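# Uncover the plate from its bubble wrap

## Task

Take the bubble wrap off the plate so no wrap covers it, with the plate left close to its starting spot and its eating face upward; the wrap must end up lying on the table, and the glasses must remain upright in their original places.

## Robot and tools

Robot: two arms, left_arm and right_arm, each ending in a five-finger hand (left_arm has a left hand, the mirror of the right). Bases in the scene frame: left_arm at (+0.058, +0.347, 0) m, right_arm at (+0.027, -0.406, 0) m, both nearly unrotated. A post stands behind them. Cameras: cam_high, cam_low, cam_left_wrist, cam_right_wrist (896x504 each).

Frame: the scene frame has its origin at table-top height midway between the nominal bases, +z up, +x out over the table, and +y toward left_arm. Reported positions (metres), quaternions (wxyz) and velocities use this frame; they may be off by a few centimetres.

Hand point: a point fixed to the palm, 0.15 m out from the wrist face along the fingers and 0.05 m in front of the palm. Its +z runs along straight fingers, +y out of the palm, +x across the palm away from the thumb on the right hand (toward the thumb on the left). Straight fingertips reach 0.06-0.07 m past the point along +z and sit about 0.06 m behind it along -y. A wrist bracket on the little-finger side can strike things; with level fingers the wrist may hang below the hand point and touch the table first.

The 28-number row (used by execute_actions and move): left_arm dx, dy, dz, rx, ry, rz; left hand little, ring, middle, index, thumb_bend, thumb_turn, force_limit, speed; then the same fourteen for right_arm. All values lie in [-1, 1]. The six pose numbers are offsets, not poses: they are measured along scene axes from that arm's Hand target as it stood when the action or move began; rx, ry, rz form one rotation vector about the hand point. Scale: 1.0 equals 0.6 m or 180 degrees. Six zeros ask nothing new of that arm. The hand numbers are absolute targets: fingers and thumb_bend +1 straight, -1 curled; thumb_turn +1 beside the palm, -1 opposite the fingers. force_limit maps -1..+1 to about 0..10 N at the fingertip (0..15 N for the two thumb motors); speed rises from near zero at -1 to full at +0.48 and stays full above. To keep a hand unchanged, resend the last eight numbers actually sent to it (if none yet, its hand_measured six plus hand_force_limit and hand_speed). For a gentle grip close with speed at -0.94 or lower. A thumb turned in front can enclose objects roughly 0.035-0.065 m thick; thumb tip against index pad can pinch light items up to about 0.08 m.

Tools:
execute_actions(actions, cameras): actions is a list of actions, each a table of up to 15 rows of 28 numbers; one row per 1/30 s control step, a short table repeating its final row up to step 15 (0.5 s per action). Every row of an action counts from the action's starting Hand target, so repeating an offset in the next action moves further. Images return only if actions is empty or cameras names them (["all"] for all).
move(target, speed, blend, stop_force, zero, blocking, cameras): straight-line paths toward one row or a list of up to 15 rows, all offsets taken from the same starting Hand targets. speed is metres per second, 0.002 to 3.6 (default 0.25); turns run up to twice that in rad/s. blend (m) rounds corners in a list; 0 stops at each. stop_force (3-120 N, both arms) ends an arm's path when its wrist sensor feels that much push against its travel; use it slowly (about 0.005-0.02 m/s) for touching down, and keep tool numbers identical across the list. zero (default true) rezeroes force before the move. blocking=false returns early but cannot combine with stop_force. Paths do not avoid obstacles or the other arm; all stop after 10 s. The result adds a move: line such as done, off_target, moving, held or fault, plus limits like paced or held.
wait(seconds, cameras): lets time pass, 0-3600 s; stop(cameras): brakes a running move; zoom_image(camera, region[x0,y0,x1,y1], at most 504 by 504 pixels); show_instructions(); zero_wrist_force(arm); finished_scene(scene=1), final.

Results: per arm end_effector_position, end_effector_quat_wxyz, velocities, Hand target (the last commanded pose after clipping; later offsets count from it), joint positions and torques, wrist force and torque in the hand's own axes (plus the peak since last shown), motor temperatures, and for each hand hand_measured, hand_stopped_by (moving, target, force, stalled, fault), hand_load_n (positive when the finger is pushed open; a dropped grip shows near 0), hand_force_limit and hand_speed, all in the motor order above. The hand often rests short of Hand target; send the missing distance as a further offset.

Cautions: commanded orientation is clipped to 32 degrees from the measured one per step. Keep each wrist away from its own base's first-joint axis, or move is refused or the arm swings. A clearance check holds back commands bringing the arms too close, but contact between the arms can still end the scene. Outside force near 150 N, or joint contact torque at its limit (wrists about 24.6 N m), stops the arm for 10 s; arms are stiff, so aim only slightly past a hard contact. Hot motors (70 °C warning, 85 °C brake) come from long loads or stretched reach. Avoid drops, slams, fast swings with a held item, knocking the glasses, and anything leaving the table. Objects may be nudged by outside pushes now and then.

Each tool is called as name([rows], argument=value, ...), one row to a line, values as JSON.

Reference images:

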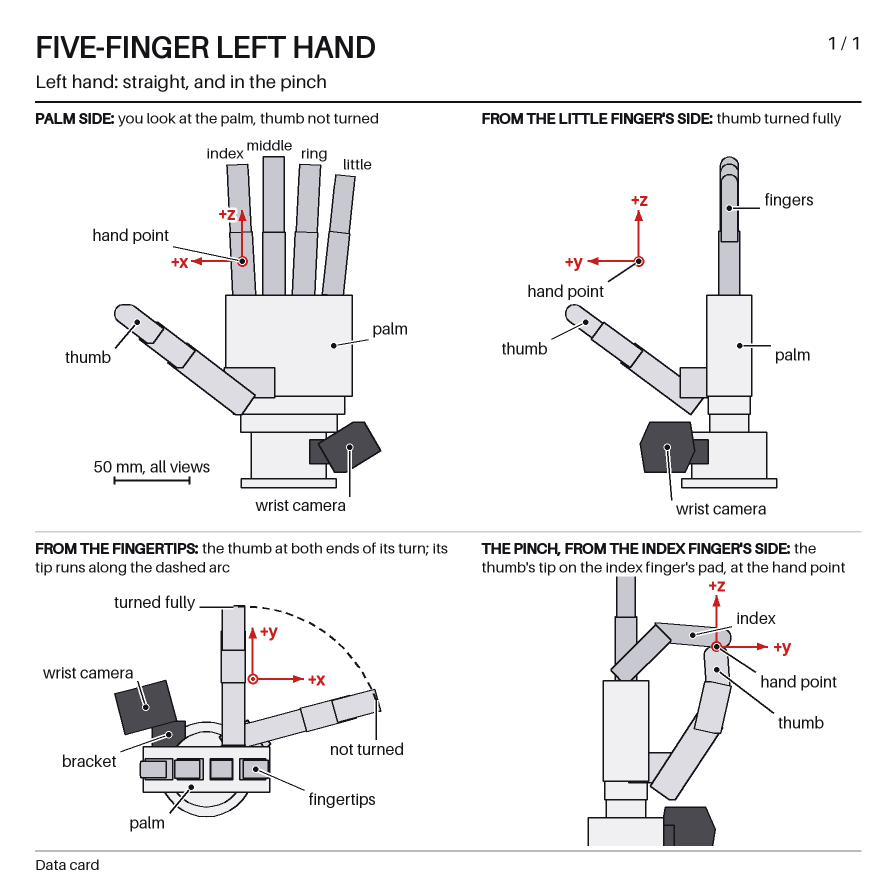

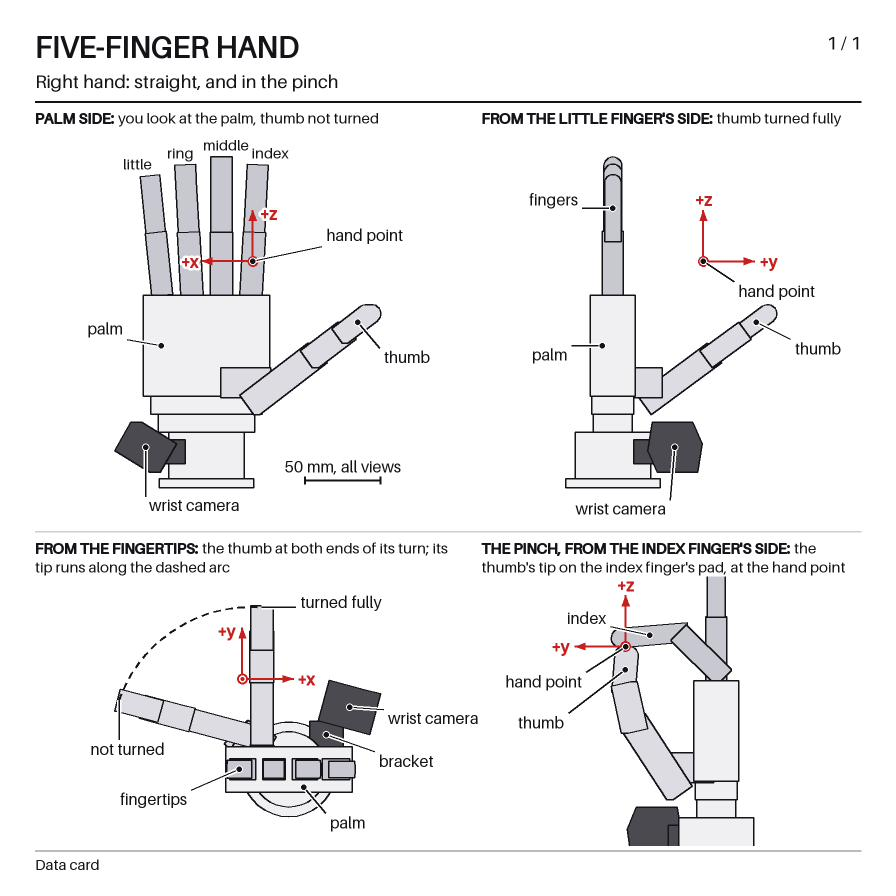

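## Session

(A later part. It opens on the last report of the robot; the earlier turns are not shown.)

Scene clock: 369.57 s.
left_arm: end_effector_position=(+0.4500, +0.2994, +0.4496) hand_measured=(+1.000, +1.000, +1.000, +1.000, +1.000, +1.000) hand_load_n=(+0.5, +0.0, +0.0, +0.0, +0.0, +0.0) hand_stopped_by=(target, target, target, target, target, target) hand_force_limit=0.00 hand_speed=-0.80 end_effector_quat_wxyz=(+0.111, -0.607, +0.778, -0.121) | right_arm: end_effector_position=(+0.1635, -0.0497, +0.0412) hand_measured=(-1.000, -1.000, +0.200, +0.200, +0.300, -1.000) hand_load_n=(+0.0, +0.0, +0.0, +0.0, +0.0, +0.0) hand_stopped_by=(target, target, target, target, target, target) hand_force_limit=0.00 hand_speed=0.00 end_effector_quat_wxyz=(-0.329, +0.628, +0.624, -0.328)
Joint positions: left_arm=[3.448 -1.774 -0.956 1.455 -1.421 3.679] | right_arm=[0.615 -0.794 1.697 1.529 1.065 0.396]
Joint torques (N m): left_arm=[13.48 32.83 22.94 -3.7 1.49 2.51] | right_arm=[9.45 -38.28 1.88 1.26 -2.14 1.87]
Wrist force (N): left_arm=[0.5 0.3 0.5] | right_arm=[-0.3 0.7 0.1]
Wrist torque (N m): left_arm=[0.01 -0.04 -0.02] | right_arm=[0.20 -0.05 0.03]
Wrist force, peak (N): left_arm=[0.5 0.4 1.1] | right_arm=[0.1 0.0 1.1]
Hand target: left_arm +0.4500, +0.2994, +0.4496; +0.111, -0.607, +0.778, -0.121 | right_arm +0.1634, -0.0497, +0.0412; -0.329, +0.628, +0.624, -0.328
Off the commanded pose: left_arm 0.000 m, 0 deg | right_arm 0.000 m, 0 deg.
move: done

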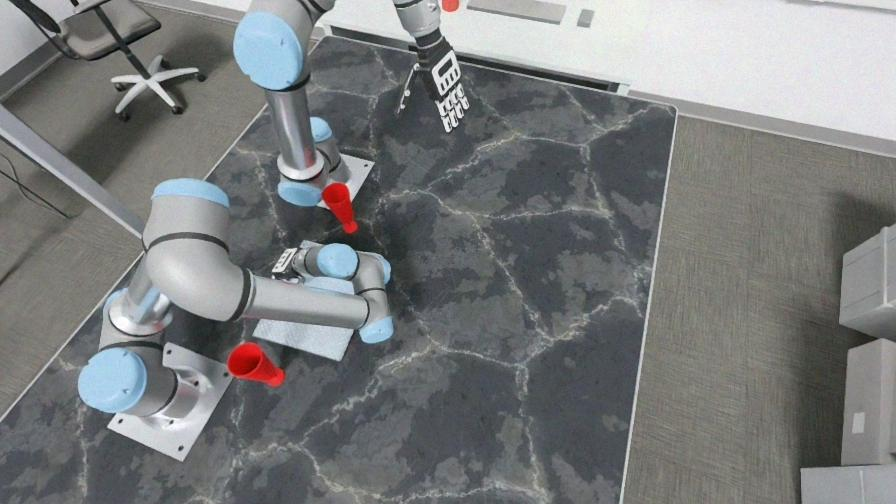

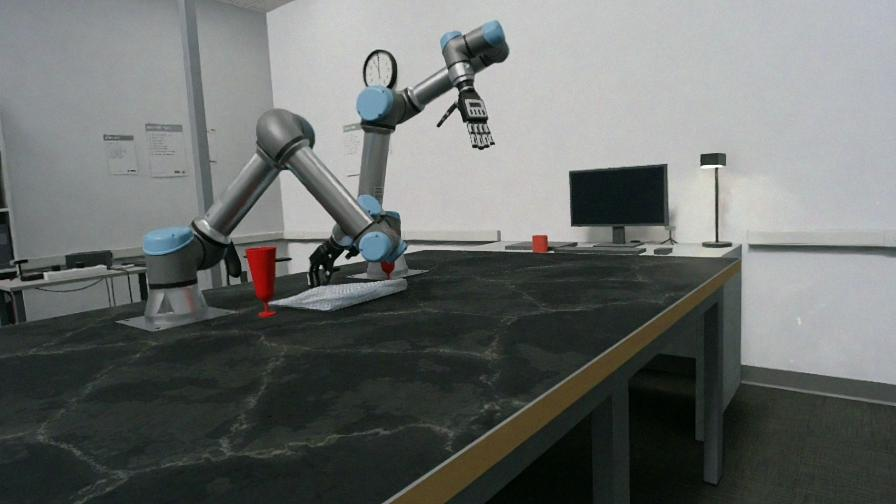

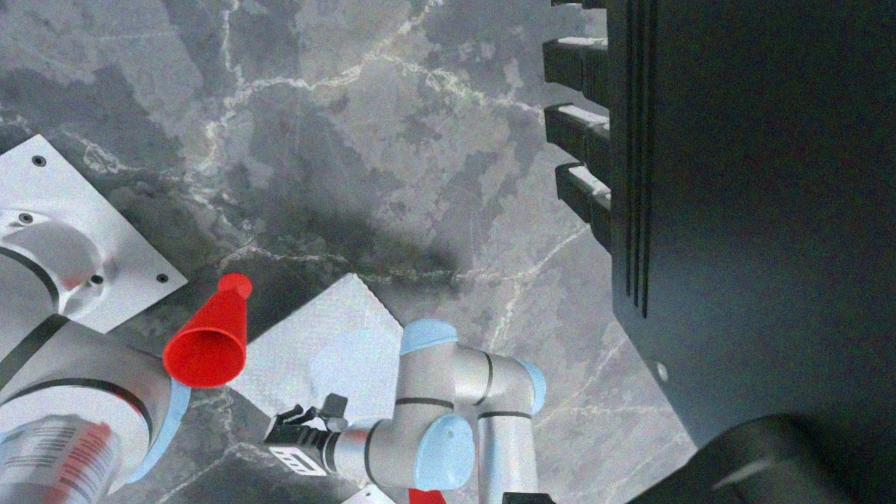

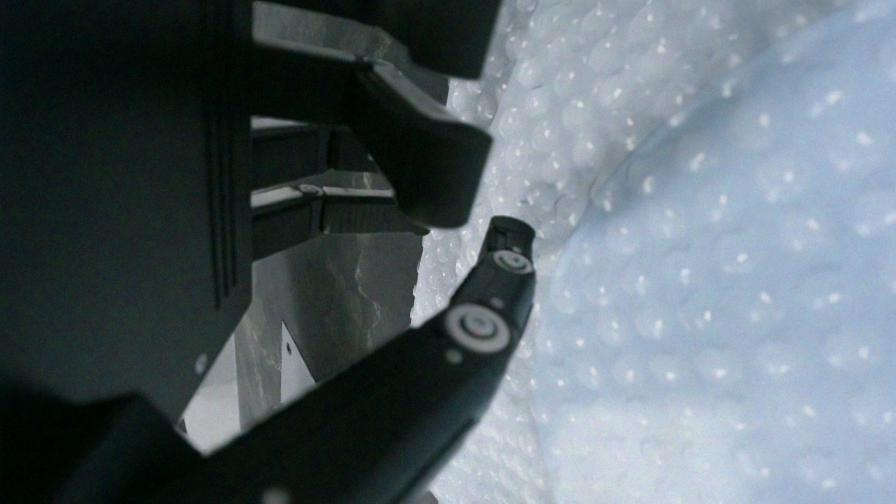

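move(target=[0,0,0,0,0,0,1,1,1,1,1,1,0,-0.8,0,0,-0.05,0,0,0,-1,-1,0.2,0.2,0.3,-1,0,0], cameras=["cam_high","cam_low","cam_left_wrist","cam_right_wrist"], speed=0.01, stop_force=3.5)

zoom_image(camera="cam_low", region=[270, 230, 420, 330])

Scene clock: 385.10 s.
left_arm: end_effector_position=(+0.4500, +0.2994, +0.4496) hand_measured=(+1.000, +1.000, +1.000, +1.000, +1.000, +1.000) hand_load_n=(+0.0, +0.0, +0.0, +0.0, +0.0, +0.0) hand_stopped_by=(target, target, target, target, target, target) hand_force_limit=0.00 hand_speed=-0.80 end_effector_quat_wxyz=(+0.111, -0.607, +0.778, -0.121) | right_arm: end_effector_position=(+0.1634, -0.0497, +0.0272) hand_measured=(-1.000, -1.000, +0.200, +0.200, +0.300, -1.000) hand_load_n=(+0.0, +0.0, +0.0, +0.0, -2.5, +0.0) hand_stopped_by=(target, target, target, target, target, target) hand_force_limit=0.00 hand_speed=0.00 end_effector_quat_wxyz=(-0.329, +0.628, +0.624, -0.328)
Joint positions: left_arm=[3.448 -1.774 -0.956 1.455 -1.421 3.679] | right_arm=[0.615 -0.768 1.697 1.504 1.065 0.396]
Joint torques (N m): left_arm=[13.23 31.27 22.25 -3.66 1.43 2.47] | right_arm=[6.83 -52.51 -14.2 2.94 -1.59 1.49]
Wrist force (N): left_arm=[0.4 0.5 0.8] | right_arm=[-0.3 -3.5 0.0]
Wrist torque (N m): left_arm=[0.02 -0.02 -0.03] | right_arm=[-0.12 -0.07 -0.02]
Wrist force, peak (N): left_arm=[0.9 0.4 0.8] | right_arm=[-0.5 -4.6 -0.3]
Hand target: left_arm +0.4500, +0.2994, +0.4496; +0.111, -0.607, +0.778, -0.121 | right_arm +0.1633, -0.0497, +0.0272; -0.329, +0.628, +0.624, -0.328 (not the last commanded pose)
Off the commanded pose: left_arm 0.000 m, 0 deg | right_arm 0.016 m, 0 deg.
move: contact (right_arm)

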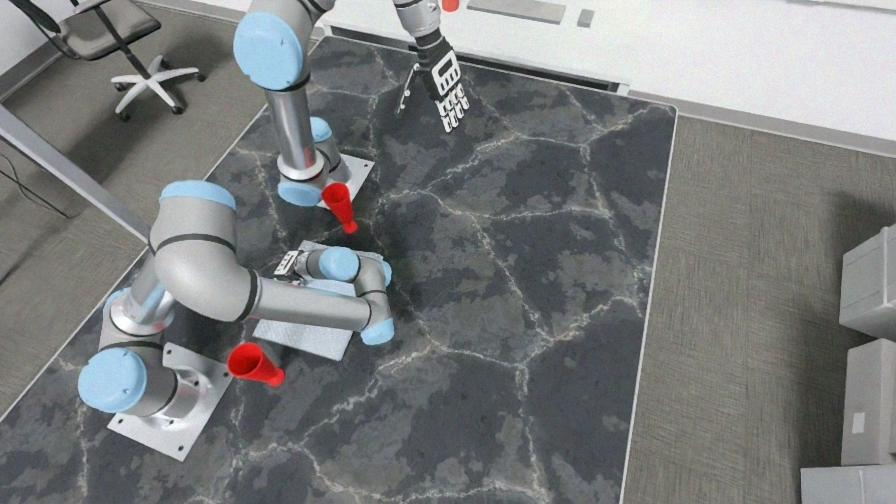

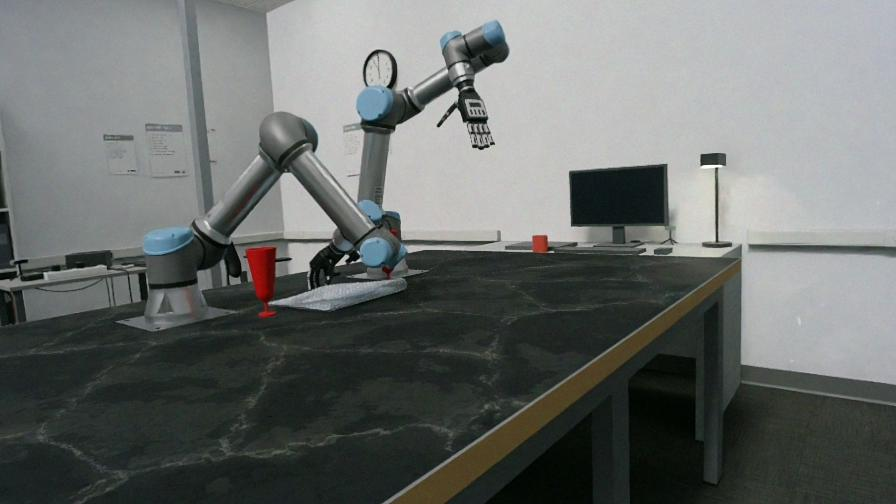

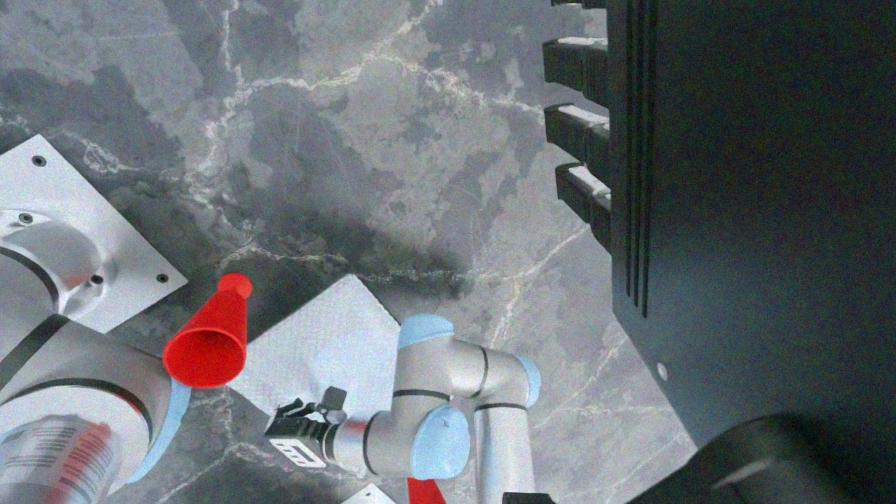

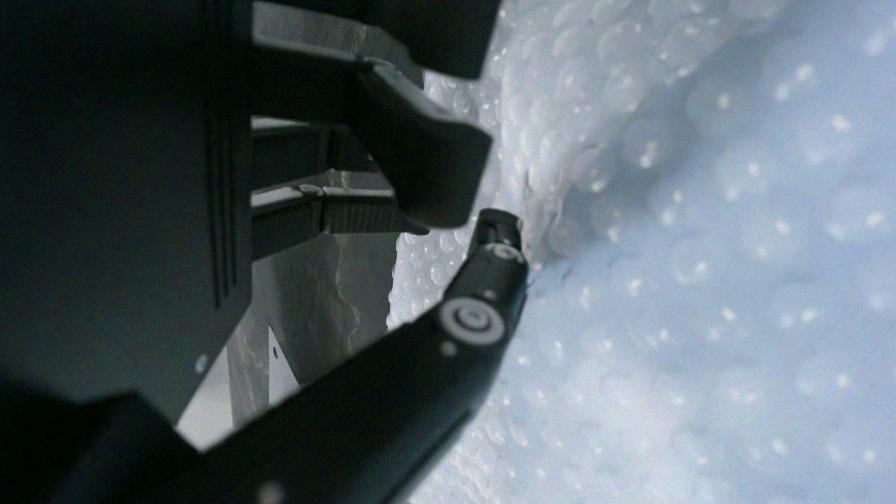

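Scaled by 3.360 from the camera's image (finer frame: 1280x720).

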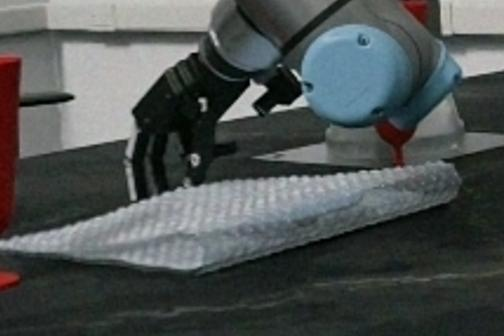

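move([
  [0,0,0,0,0,0,1,1,1,1,1,1,0,-0.8,0,0,0.025,0,0,0,-1,-1,0.2,0.2,0.3,-1,0,0],
  [0,0,0,0,0,0,1,1,1,1,1,1,0,-0.8,-0.017,0,0.025,0,0,0,-1,-1,0.0,0.0,0.3,-1,0,0],
], cameras=["cam_left_wrist","cam_right_wrist"], speed=0.05)

zoom_image(camera="cam_left_wrist", region=[220, 350, 380, 490])

Scene clock: 405.87 s.
left_arm: end_effector_position=(+0.4500, +0.2994, +0.4496) hand_measured=(+1.000, +1.000, +1.000, +1.000, +1.000, +1.000) hand_load_n=(+0.0, +0.0, +0.0, +0.0, +0.0, +0.0) hand_stopped_by=(target, target, target, target, target, target) hand_force_limit=0.00 hand_speed=-0.80 end_effector_quat_wxyz=(+0.111, -0.607, +0.778, -0.121) | right_arm: end_effector_position=(+0.1531, -0.0497, +0.0422) hand_measured=(-1.000, -1.000, +0.000, +0.000, +0.300, -1.000) hand_load_n=(+0.0, +0.0, +0.0, +0.0, +0.0, +0.0) hand_stopped_by=(target, target, target, target, target, target) hand_force_limit=0.00 hand_speed=0.00 end_effector_quat_wxyz=(-0.329, +0.628, +0.624, -0.328)
Joint positions: left_arm=[3.448 -1.774 -0.956 1.455 -1.421 3.679] | right_arm=[0.628 -0.806 1.718 1.516 1.055 0.405]
Joint torques (N m): left_arm=[13.31 30.43 22.39 -3.75 1.35 2.25] | right_arm=[8.19 -52.29 1.71 1.19 -2.01 1.84]
Wrist force (N): left_arm=[0.5 0.4 0.7] | right_arm=[0.2 0.8 0.3]
Wrist torque (N m): left_arm=[0.02 -0.04 -0.02] | right_arm=[0.20 -0.12 0.06]
Wrist force, peak (N): left_arm=[0.7 0.3 1.0] | right_arm=[-0.4 -3.8 0.2]
Hand target: left_arm +0.4500, +0.2994, +0.4496; +0.111, -0.607, +0.778, -0.121 | right_arm +0.1531, -0.0497, +0.0422; -0.329, +0.628, +0.624, -0.328
Off the commanded pose: left_arm 0.000 m, 0 deg | right_arm 0.000 m, 0 deg.
move: done

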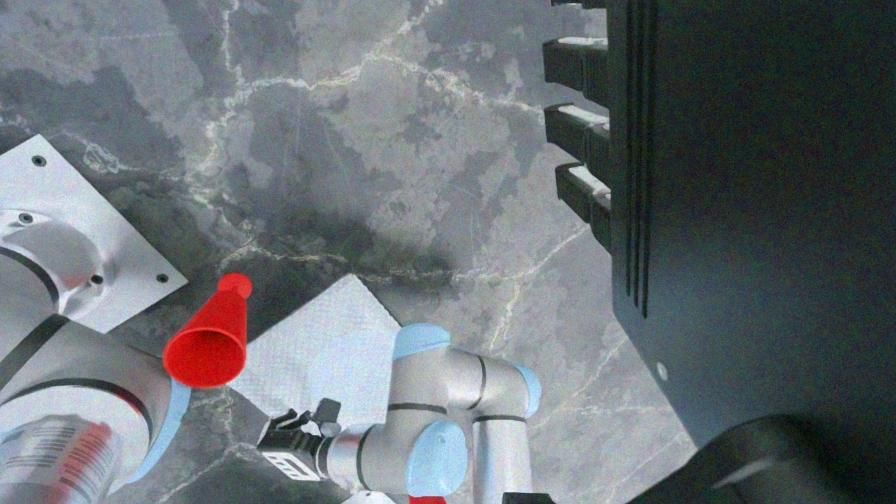

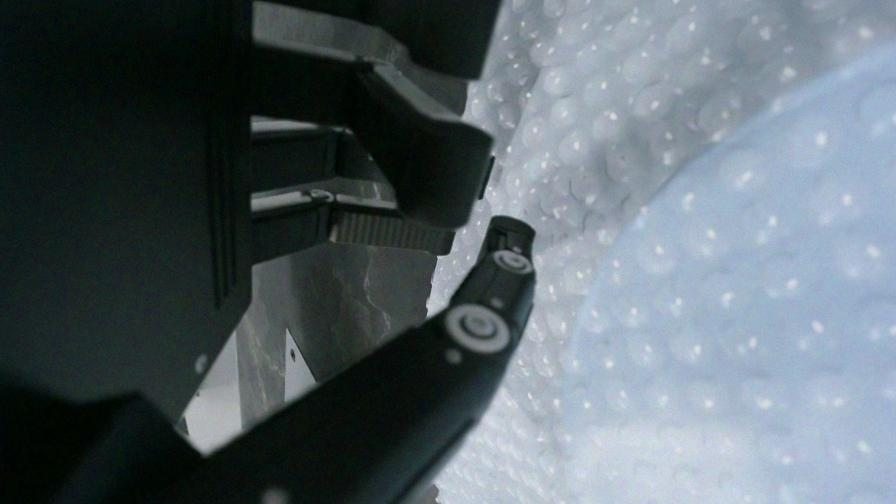

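Scaled by 3.150 from the camera's image (finer frame: 1280x720).

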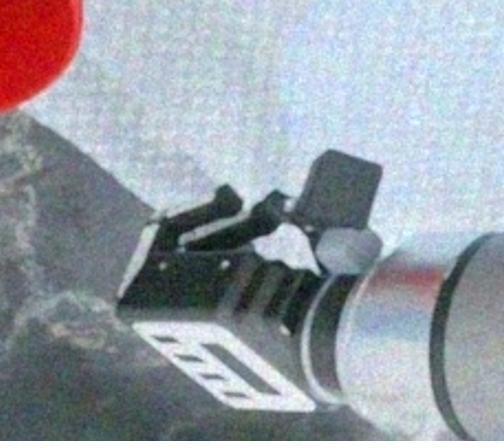

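move(target=[0,0,0,0,0,0,1,1,1,1,1,1,0,-0.8,0,0,-0.06,0,0,0,-1,-1,0.0,0.0,0.3,-1,0,0], cameras=["cam_left_wrist","cam_right_wrist"], speed=0.01, stop_force=4)

zoom_image(camera="cam_right_wrist", region=[350, 100, 700, 400])

Scene clock: 417.50 s.
left_arm: end_effector_position=(+0.4500, +0.2994, +0.4496) hand_measured=(+1.000, +1.000, +1.000, +1.000, +1.000, +1.000) hand_load_n=(+0.0, +0.0, +0.0, +0.0, +0.0, +0.0) hand_stopped_by=(target, target, target, target, target, target) hand_force_limit=0.00 hand_speed=-0.80 end_effector_quat_wxyz=(+0.111, -0.607, +0.778, -0.121) | right_arm: end_effector_position=(+0.1532, -0.0497, +0.0241) hand_measured=(-1.000, -1.000, +0.000, +0.000, +0.300, -1.000) hand_load_n=(+0.0, +0.0, +0.0, +0.0, +0.0, +0.0) hand_stopped_by=(target, target, target, target, target, target) hand_force_limit=0.00 hand_speed=0.00 end_effector_quat_wxyz=(-0.329, +0.628, +0.624, -0.328)
Joint positions: left_arm=[3.448 -1.774 -0.956 1.455 -1.421 3.679] | right_arm=[0.628 -0.771 1.716 1.483 1.055 0.405]
Joint torques (N m): left_arm=[13.59 29.3 22.38 -3.63 1.25 2.22] | right_arm=[6.19 -51.85 -13.99 2.87 -1.36 1.27]
Wrist force (N): left_arm=[0.6 0.5 0.7] | right_arm=[0.2 -3.5 -1.1]
Wrist torque (N m): left_arm=[0.03 -0.05 -0.02] | right_arm=[0.01 -0.08 -0.04]
Wrist force, peak (N): left_arm=[0.6 0.5 1.1] | right_arm=[0.3 -6.3 -1.6]
Hand target: left_arm +0.4500, +0.2994, +0.4496; +0.111, -0.607, +0.778, -0.121 | right_arm +0.1531, -0.0497, +0.0241; -0.329, +0.628, +0.624, -0.328 (not the last commanded pose)
Off the commanded pose: left_arm 0.000 m, 0 deg | right_arm 0.018 m, 0 deg.
move: contact (right_arm)

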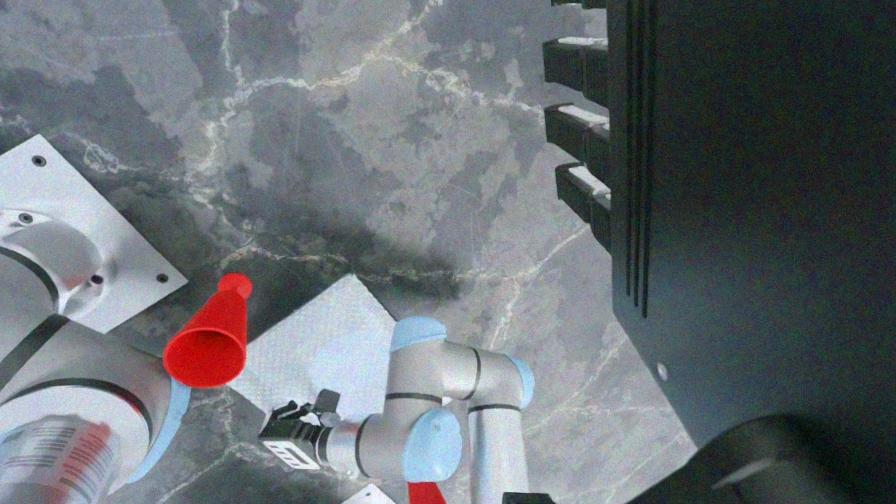

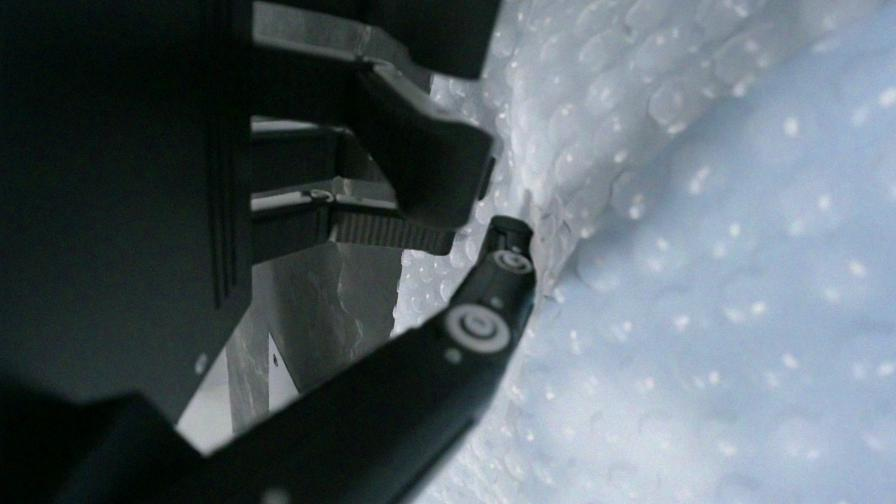

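Scaled by 1.440 from the camera's image (finer frame: 1280x720).

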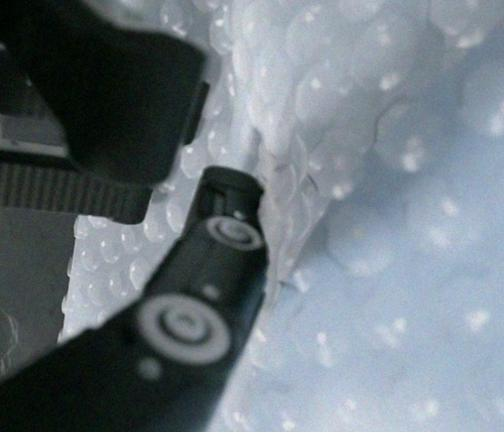

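move(target=[0,0,0,0,0,0,1,1,1,1,1,1,0,-0.8,0,0,-0.004,0,0,0,-1,-1,-0.4,-0.4,-0.15,-1,0.0,-0.8], cameras=["cam_left_wrist","cam_right_wrist","cam_low"], speed=0.01)

zoom_image(camera="cam_right_wrist", region=[350, 100, 700, 400])

Scene clock: 428.77 s.
left_arm: end_effector_position=(+0.4500, +0.2994, +0.4496) hand_measured=(+1.000, +1.000, +1.000, +1.000, +1.000, +1.000) hand_load_n=(+0.0, +0.0, +0.0, +0.0, +0.0, +0.0) hand_stopped_by=(target, target, target, target, target, target) hand_force_limit=0.00 hand_speed=-0.80 end_effector_quat_wxyz=(+0.111, -0.607, +0.778, -0.121) | right_arm: end_effector_position=(+0.1531, -0.0497, +0.0217) hand_measured=(-1.000, -1.000, -0.274, -0.292, +0.134, -1.000) hand_load_n=(+0.0, +0.0, +8.5, +5.0, +8.0, +0.0) hand_stopped_by=(target, target, force, force, force, target) hand_force_limit=0.00 hand_speed=-0.80 end_effector_quat_wxyz=(-0.329, +0.628, +0.624, -0.328)
Joint positions: left_arm=[3.448 -1.774 -0.956 1.455 -1.421 3.679] | right_arm=[0.628 -0.766 1.716 1.478 1.055 0.405]
Joint torques (N m): left_arm=[13.44 28.8 21.92 -3.64 1.17 2.17] | right_arm=[5.78 -38.14 -26.46 1.16 -1.32 1.33]
Wrist force (N): left_arm=[0.6 0.4 0.7] | right_arm=[-0.2 0.8 0.1]
Wrist torque (N m): left_arm=[0.03 -0.05 -0.02] | right_arm=[0.24 -0.05 0.04]
Wrist force, peak (N): left_arm=[0.5 0.5 1.0] | right_arm=[-0.2 -3.9 -1.3]
Hand target: left_arm +0.4500, +0.2994, +0.4496; +0.111, -0.607, +0.778, -0.121 | right_arm +0.1531, -0.0497, +0.0217; -0.329, +0.628, +0.624, -0.328
Off the commanded pose: left_arm 0.000 m, 0 deg | right_arm 0.000 m, 0 deg.
move: done
Images, in order (width x height): cam_low 896x504, cam_left_wrist 896x504, cam_right_wrist 896x504.

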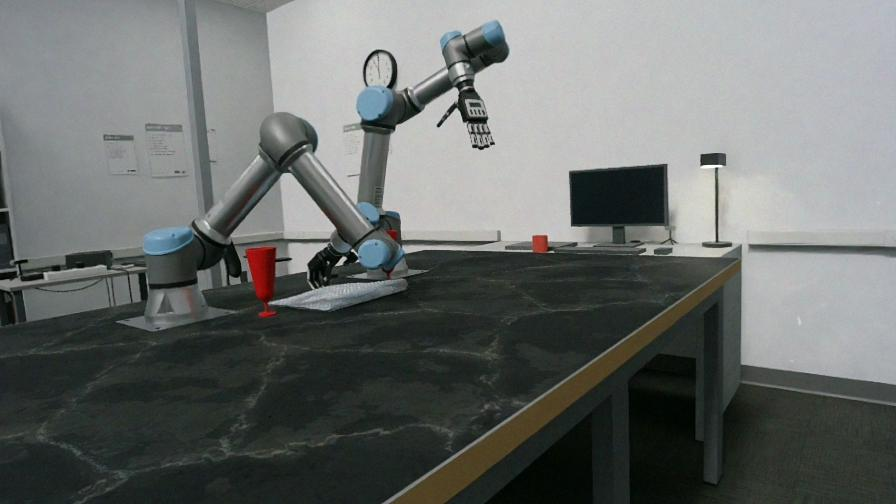

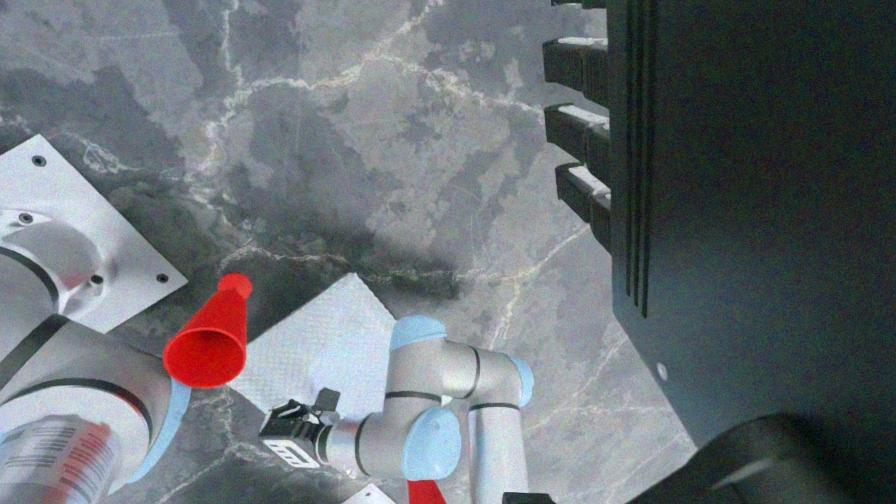

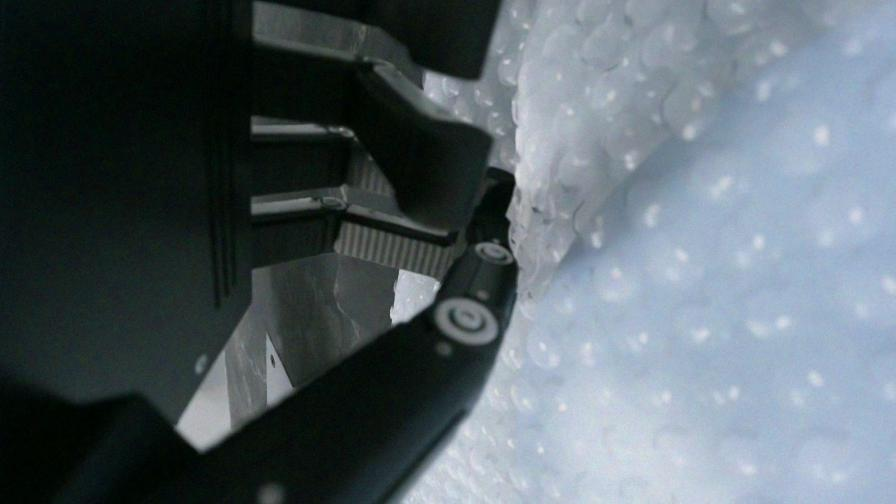

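Scaled by 1.440 from the camera's image (finer frame: 1280x720).

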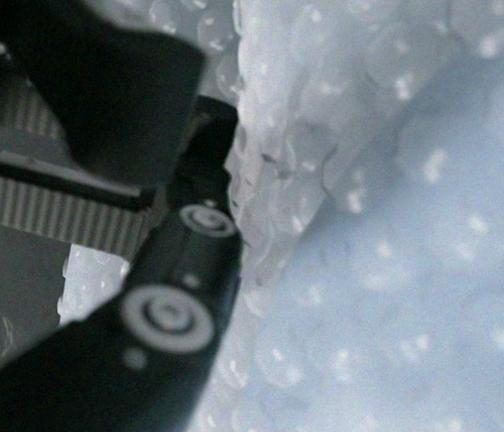

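move(target=[0,0,0,0,0,0,1,1,1,1,1,1,0,-0.8,0.01,0,0.05,0,0,0,-1,-1,-0.4,-0.4,-0.15,-1,0.0,-0.8], cameras=["cam_left_wrist","cam_right_wrist","cam_low"], speed=0.03)

zoom_image(camera="cam_low", region=[270, 230, 420, 330])

Scene clock: 434.30 s.
left_arm: end_effector_position=(+0.4500, +0.2994, +0.4496) hand_measured=(+1.000, +1.000, +1.000, +1.000, +1.000, +1.000) hand_load_n=(+0.0, +0.0, +0.0, +0.0, +0.0, +0.0) hand_stopped_by=(target, target, target, target, target, target) hand_force_limit=0.00 hand_speed=-0.80 end_effector_quat_wxyz=(+0.111, -0.607, +0.778, -0.121) | right_arm: end_effector_position=(+0.1591, -0.0497, +0.0515) hand_measured=(-1.000, -1.000, -0.274, -0.292, +0.134, -1.000) hand_load_n=(+0.0, +0.0, +8.0, +5.0, +8.5, +0.5) hand_stopped_by=(target, target, force, force, force, target) hand_force_limit=0.00 hand_speed=-0.80 end_effector_quat_wxyz=(-0.329, +0.628, +0.624, -0.328)
Joint positions: left_arm=[3.448 -1.774 -0.956 1.455 -1.421 3.679] | right_arm=[0.62 -0.817 1.706 1.542 1.061 0.4]
Joint torques (N m): left_arm=[13.12 27.49 21.73 -3.67 1.17 2.17] | right_arm=[-7.1 -51.81 -27.25 3.33 1.16 -1.65]
Wrist force (N): left_arm=[0.7 0.3 0.7] | right_arm=[0.5 0.4 0.4]
Wrist torque (N m): left_arm=[0.01 -0.07 0.00] | right_arm=[0.15 -0.17 0.23]
Wrist force, peak (N): left_arm=[0.7 0.5 0.9] | right_arm=[0.0 1.1 0.7]
Hand target: left_arm +0.4500, +0.2994, +0.4496; +0.111, -0.607, +0.778, -0.121 | right_arm +0.1591, -0.0497, +0.0517; -0.329, +0.628, +0.624, -0.328
Off the commanded pose: left_arm 0.000 m, 0 deg | right_arm 0.000 m, 0 deg.
move: done
Images, in order (width x height): cam_low 896x504, cam_left_wrist 896x504, cam_right_wrist 896x504.

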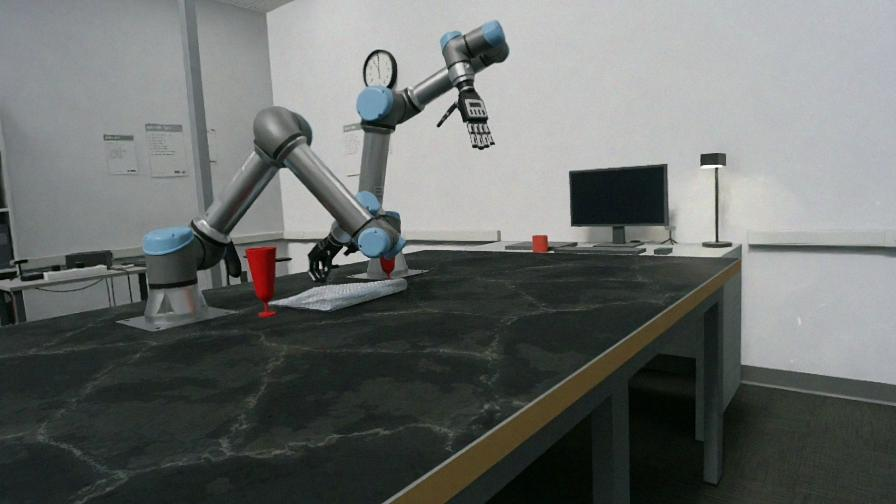

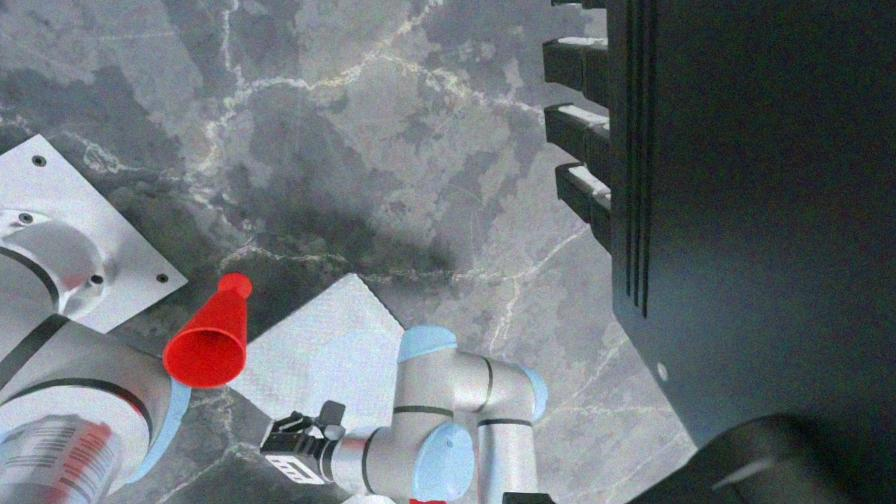

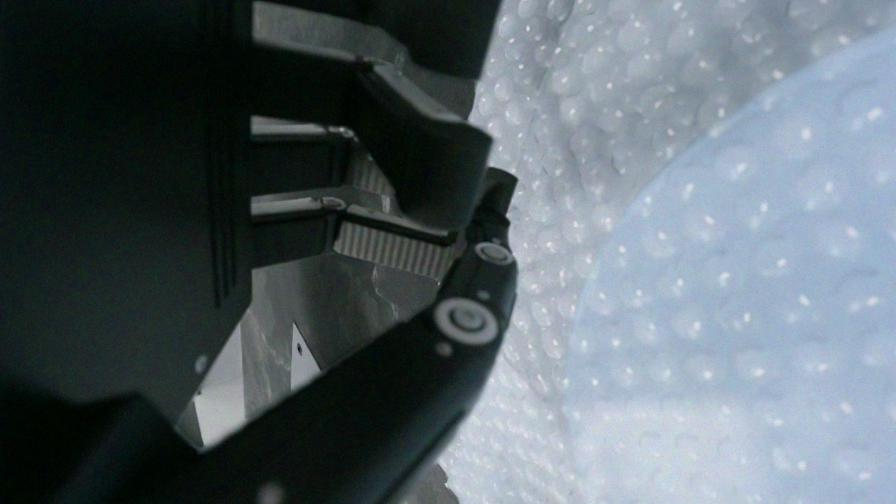

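Scaled by 3.360 from the camera's image (finer frame: 1280x720).

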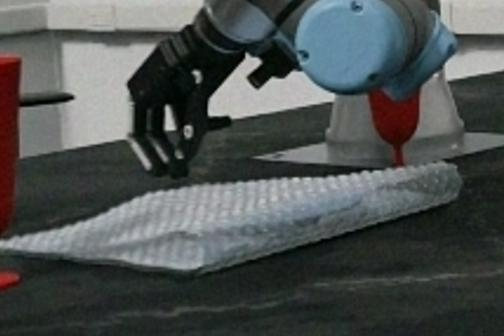

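move([
  [0,0,0,0,0,0,1,1,1,1,1,1,0,-0.8,-0.003,0,0.0,0,0.0556,0,-1,-1,0.15,0.15,0.4,-1,0.0,0.0],
], cameras=["cam_left_wrist","cam_right_wrist"], speed=0.05)

move(target=[0,0,0,0,0,0,1,1,1,1,1,1,0,-0.8,0,0,-0.08,0,0,0,-1,-1,0.15,0.15,0.4,-1,0,0], cameras=["cam_left_wrist","cam_right_wrist"], speed=0.01, stop_force=5)

Scene clock: 476.57 s.
left_arm: end_effector_position=(+0.4500, +0.2994, +0.4496) hand_measured=(+1.000, +1.000, +1.000, +1.000, +1.000, +1.000) hand_load_n=(+0.0, +0.0, +0.0, +0.0, +0.0, +0.0) hand_stopped_by=(target, target, target, target, target, target) hand_force_limit=0.00 hand_speed=-0.80 end_effector_quat_wxyz=(+0.111, -0.607, +0.778, -0.121) | right_arm: end_effector_position=(+0.1573, -0.0497, +0.0517) hand_measured=(-1.000, -1.000, +0.150, +0.150, +0.400, -1.000) hand_load_n=(+0.0, +0.0, +0.0, +0.0, +0.0, +0.0) hand_stopped_by=(target, target, target, target, target, target) hand_force_limit=0.00 hand_speed=0.00 end_effector_quat_wxyz=(-0.382, +0.598, +0.593, -0.381)
Joint positions: left_arm=[3.448 -1.774 -0.956 1.455 -1.421 3.679] | right_arm=[0.586 -0.73 1.693 1.669 1.032 0.282]
Joint torques (N m): left_arm=[13.39 26.5 21.5 -3.63 0.93 2.19] | right_arm=[-6 -41.84 -26.11 3.11 -1.87 -1.68]
Wrist force (N): left_arm=[0.3 0.4 0.9] | right_arm=[0.4 0.6 0.5]
Wrist torque (N m): left_arm=[0.01 0.01 -0.04] | right_arm=[0.16 -0.14 0.24]
Wrist force, peak (N): left_arm=[0.7 0.7 1.0] | right_arm=[0.5 0.8 0.8]
Hand target: left_arm +0.4500, +0.2994, +0.4496; +0.111, -0.607, +0.778, -0.121 | right_arm +0.1573, -0.0497, +0.0517; -0.382, +0.597, +0.593, -0.381
Off the commanded pose: left_arm 0.000 m, 0 deg | right_arm 0.000 m, 0 deg.
move: done

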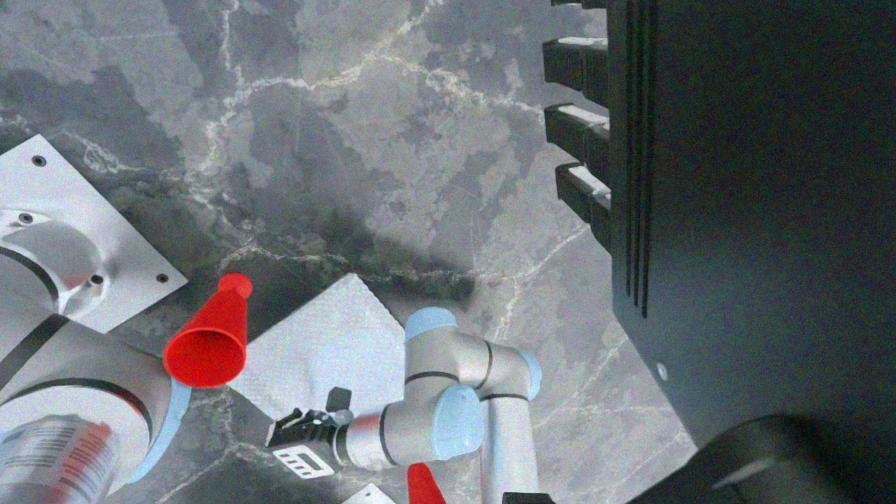

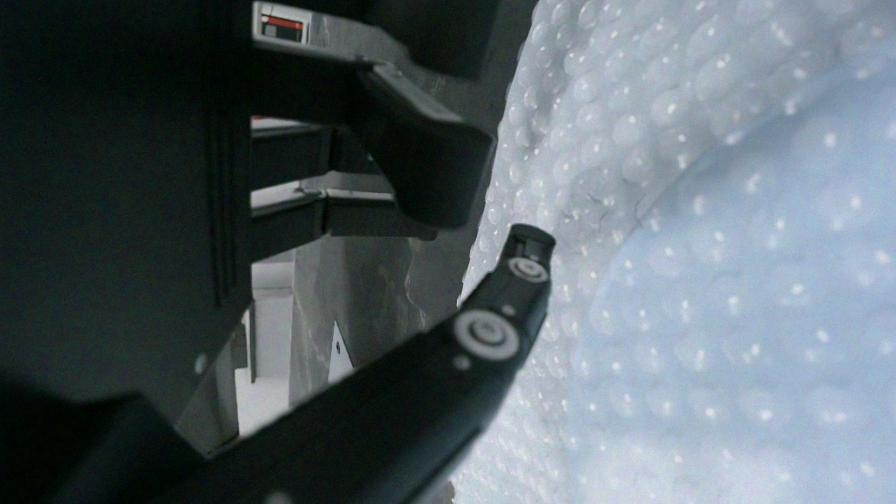

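Scene clock: 479.90 s.
left_arm: end_effector_position=(+0.4500, +0.2994, +0.4496) hand_measured=(+1.000, +1.000, +1.000, +1.000, +1.000, +1.000) hand_load_n=(+0.0, +0.0, +0.5, +0.0, +0.0, +0.0) hand_stopped_by=(target, target, target, target, target, target) hand_force_limit=0.00 hand_speed=-0.80 end_effector_quat_wxyz=(+0.111, -0.607, +0.778, -0.121) | right_arm: end_effector_position=(+0.1574, -0.0497, +0.0293) hand_measured=(-1.000, -1.000, +0.150, +0.150, +0.400, -1.000) hand_load_n=(+0.0, +0.5, +0.0, +0.0, -4.0, +0.0) hand_stopped_by=(target, target, target, target, target, target) hand_force_limit=0.00 hand_speed=0.00 end_effector_quat_wxyz=(-0.382, +0.598, +0.593, -0.381)
Joint positions: left_arm=[3.448 -1.774 -0.956 1.455 -1.421 3.679] | right_arm=[0.586 -0.686 1.686 1.632 1.031 0.282]
Joint torques (N m): left_arm=[13.18 25.9 21.23 -3.56 1.07 2.22] | right_arm=[-6.88 -54.09 1.91 2.69 -1.39 -1.6]
Wrist force (N): left_arm=[0.3 0.6 0.9] | right_arm=[-0.4 -4.7 0.8]
Wrist torque (N m): left_arm=[0.03 0.00 -0.04] | right_arm=[-0.24 -0.06 0.13]
Wrist force, peak (N): left_arm=[0.4 0.4 1.2] | right_arm=[0.0 -5.1 0.9]
Hand target: left_arm +0.4500, +0.2994, +0.4496; +0.111, -0.607, +0.778, -0.121 | right_arm +0.1573, -0.0497, +0.0293; -0.382, +0.597, +0.593, -0.381 (not the last commanded pose)
Off the commanded pose: left_arm 0.000 m, 0 deg | right_arm 0.026 m, 0 deg.
move: contact (right_arm)

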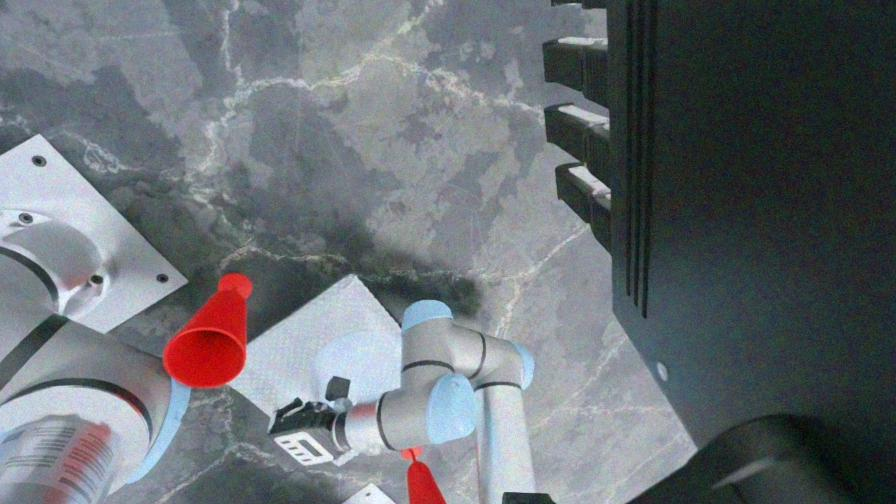

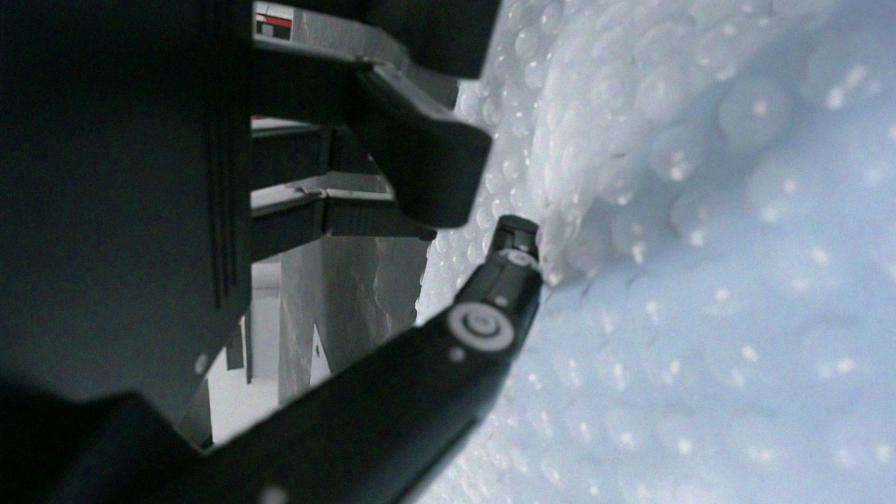

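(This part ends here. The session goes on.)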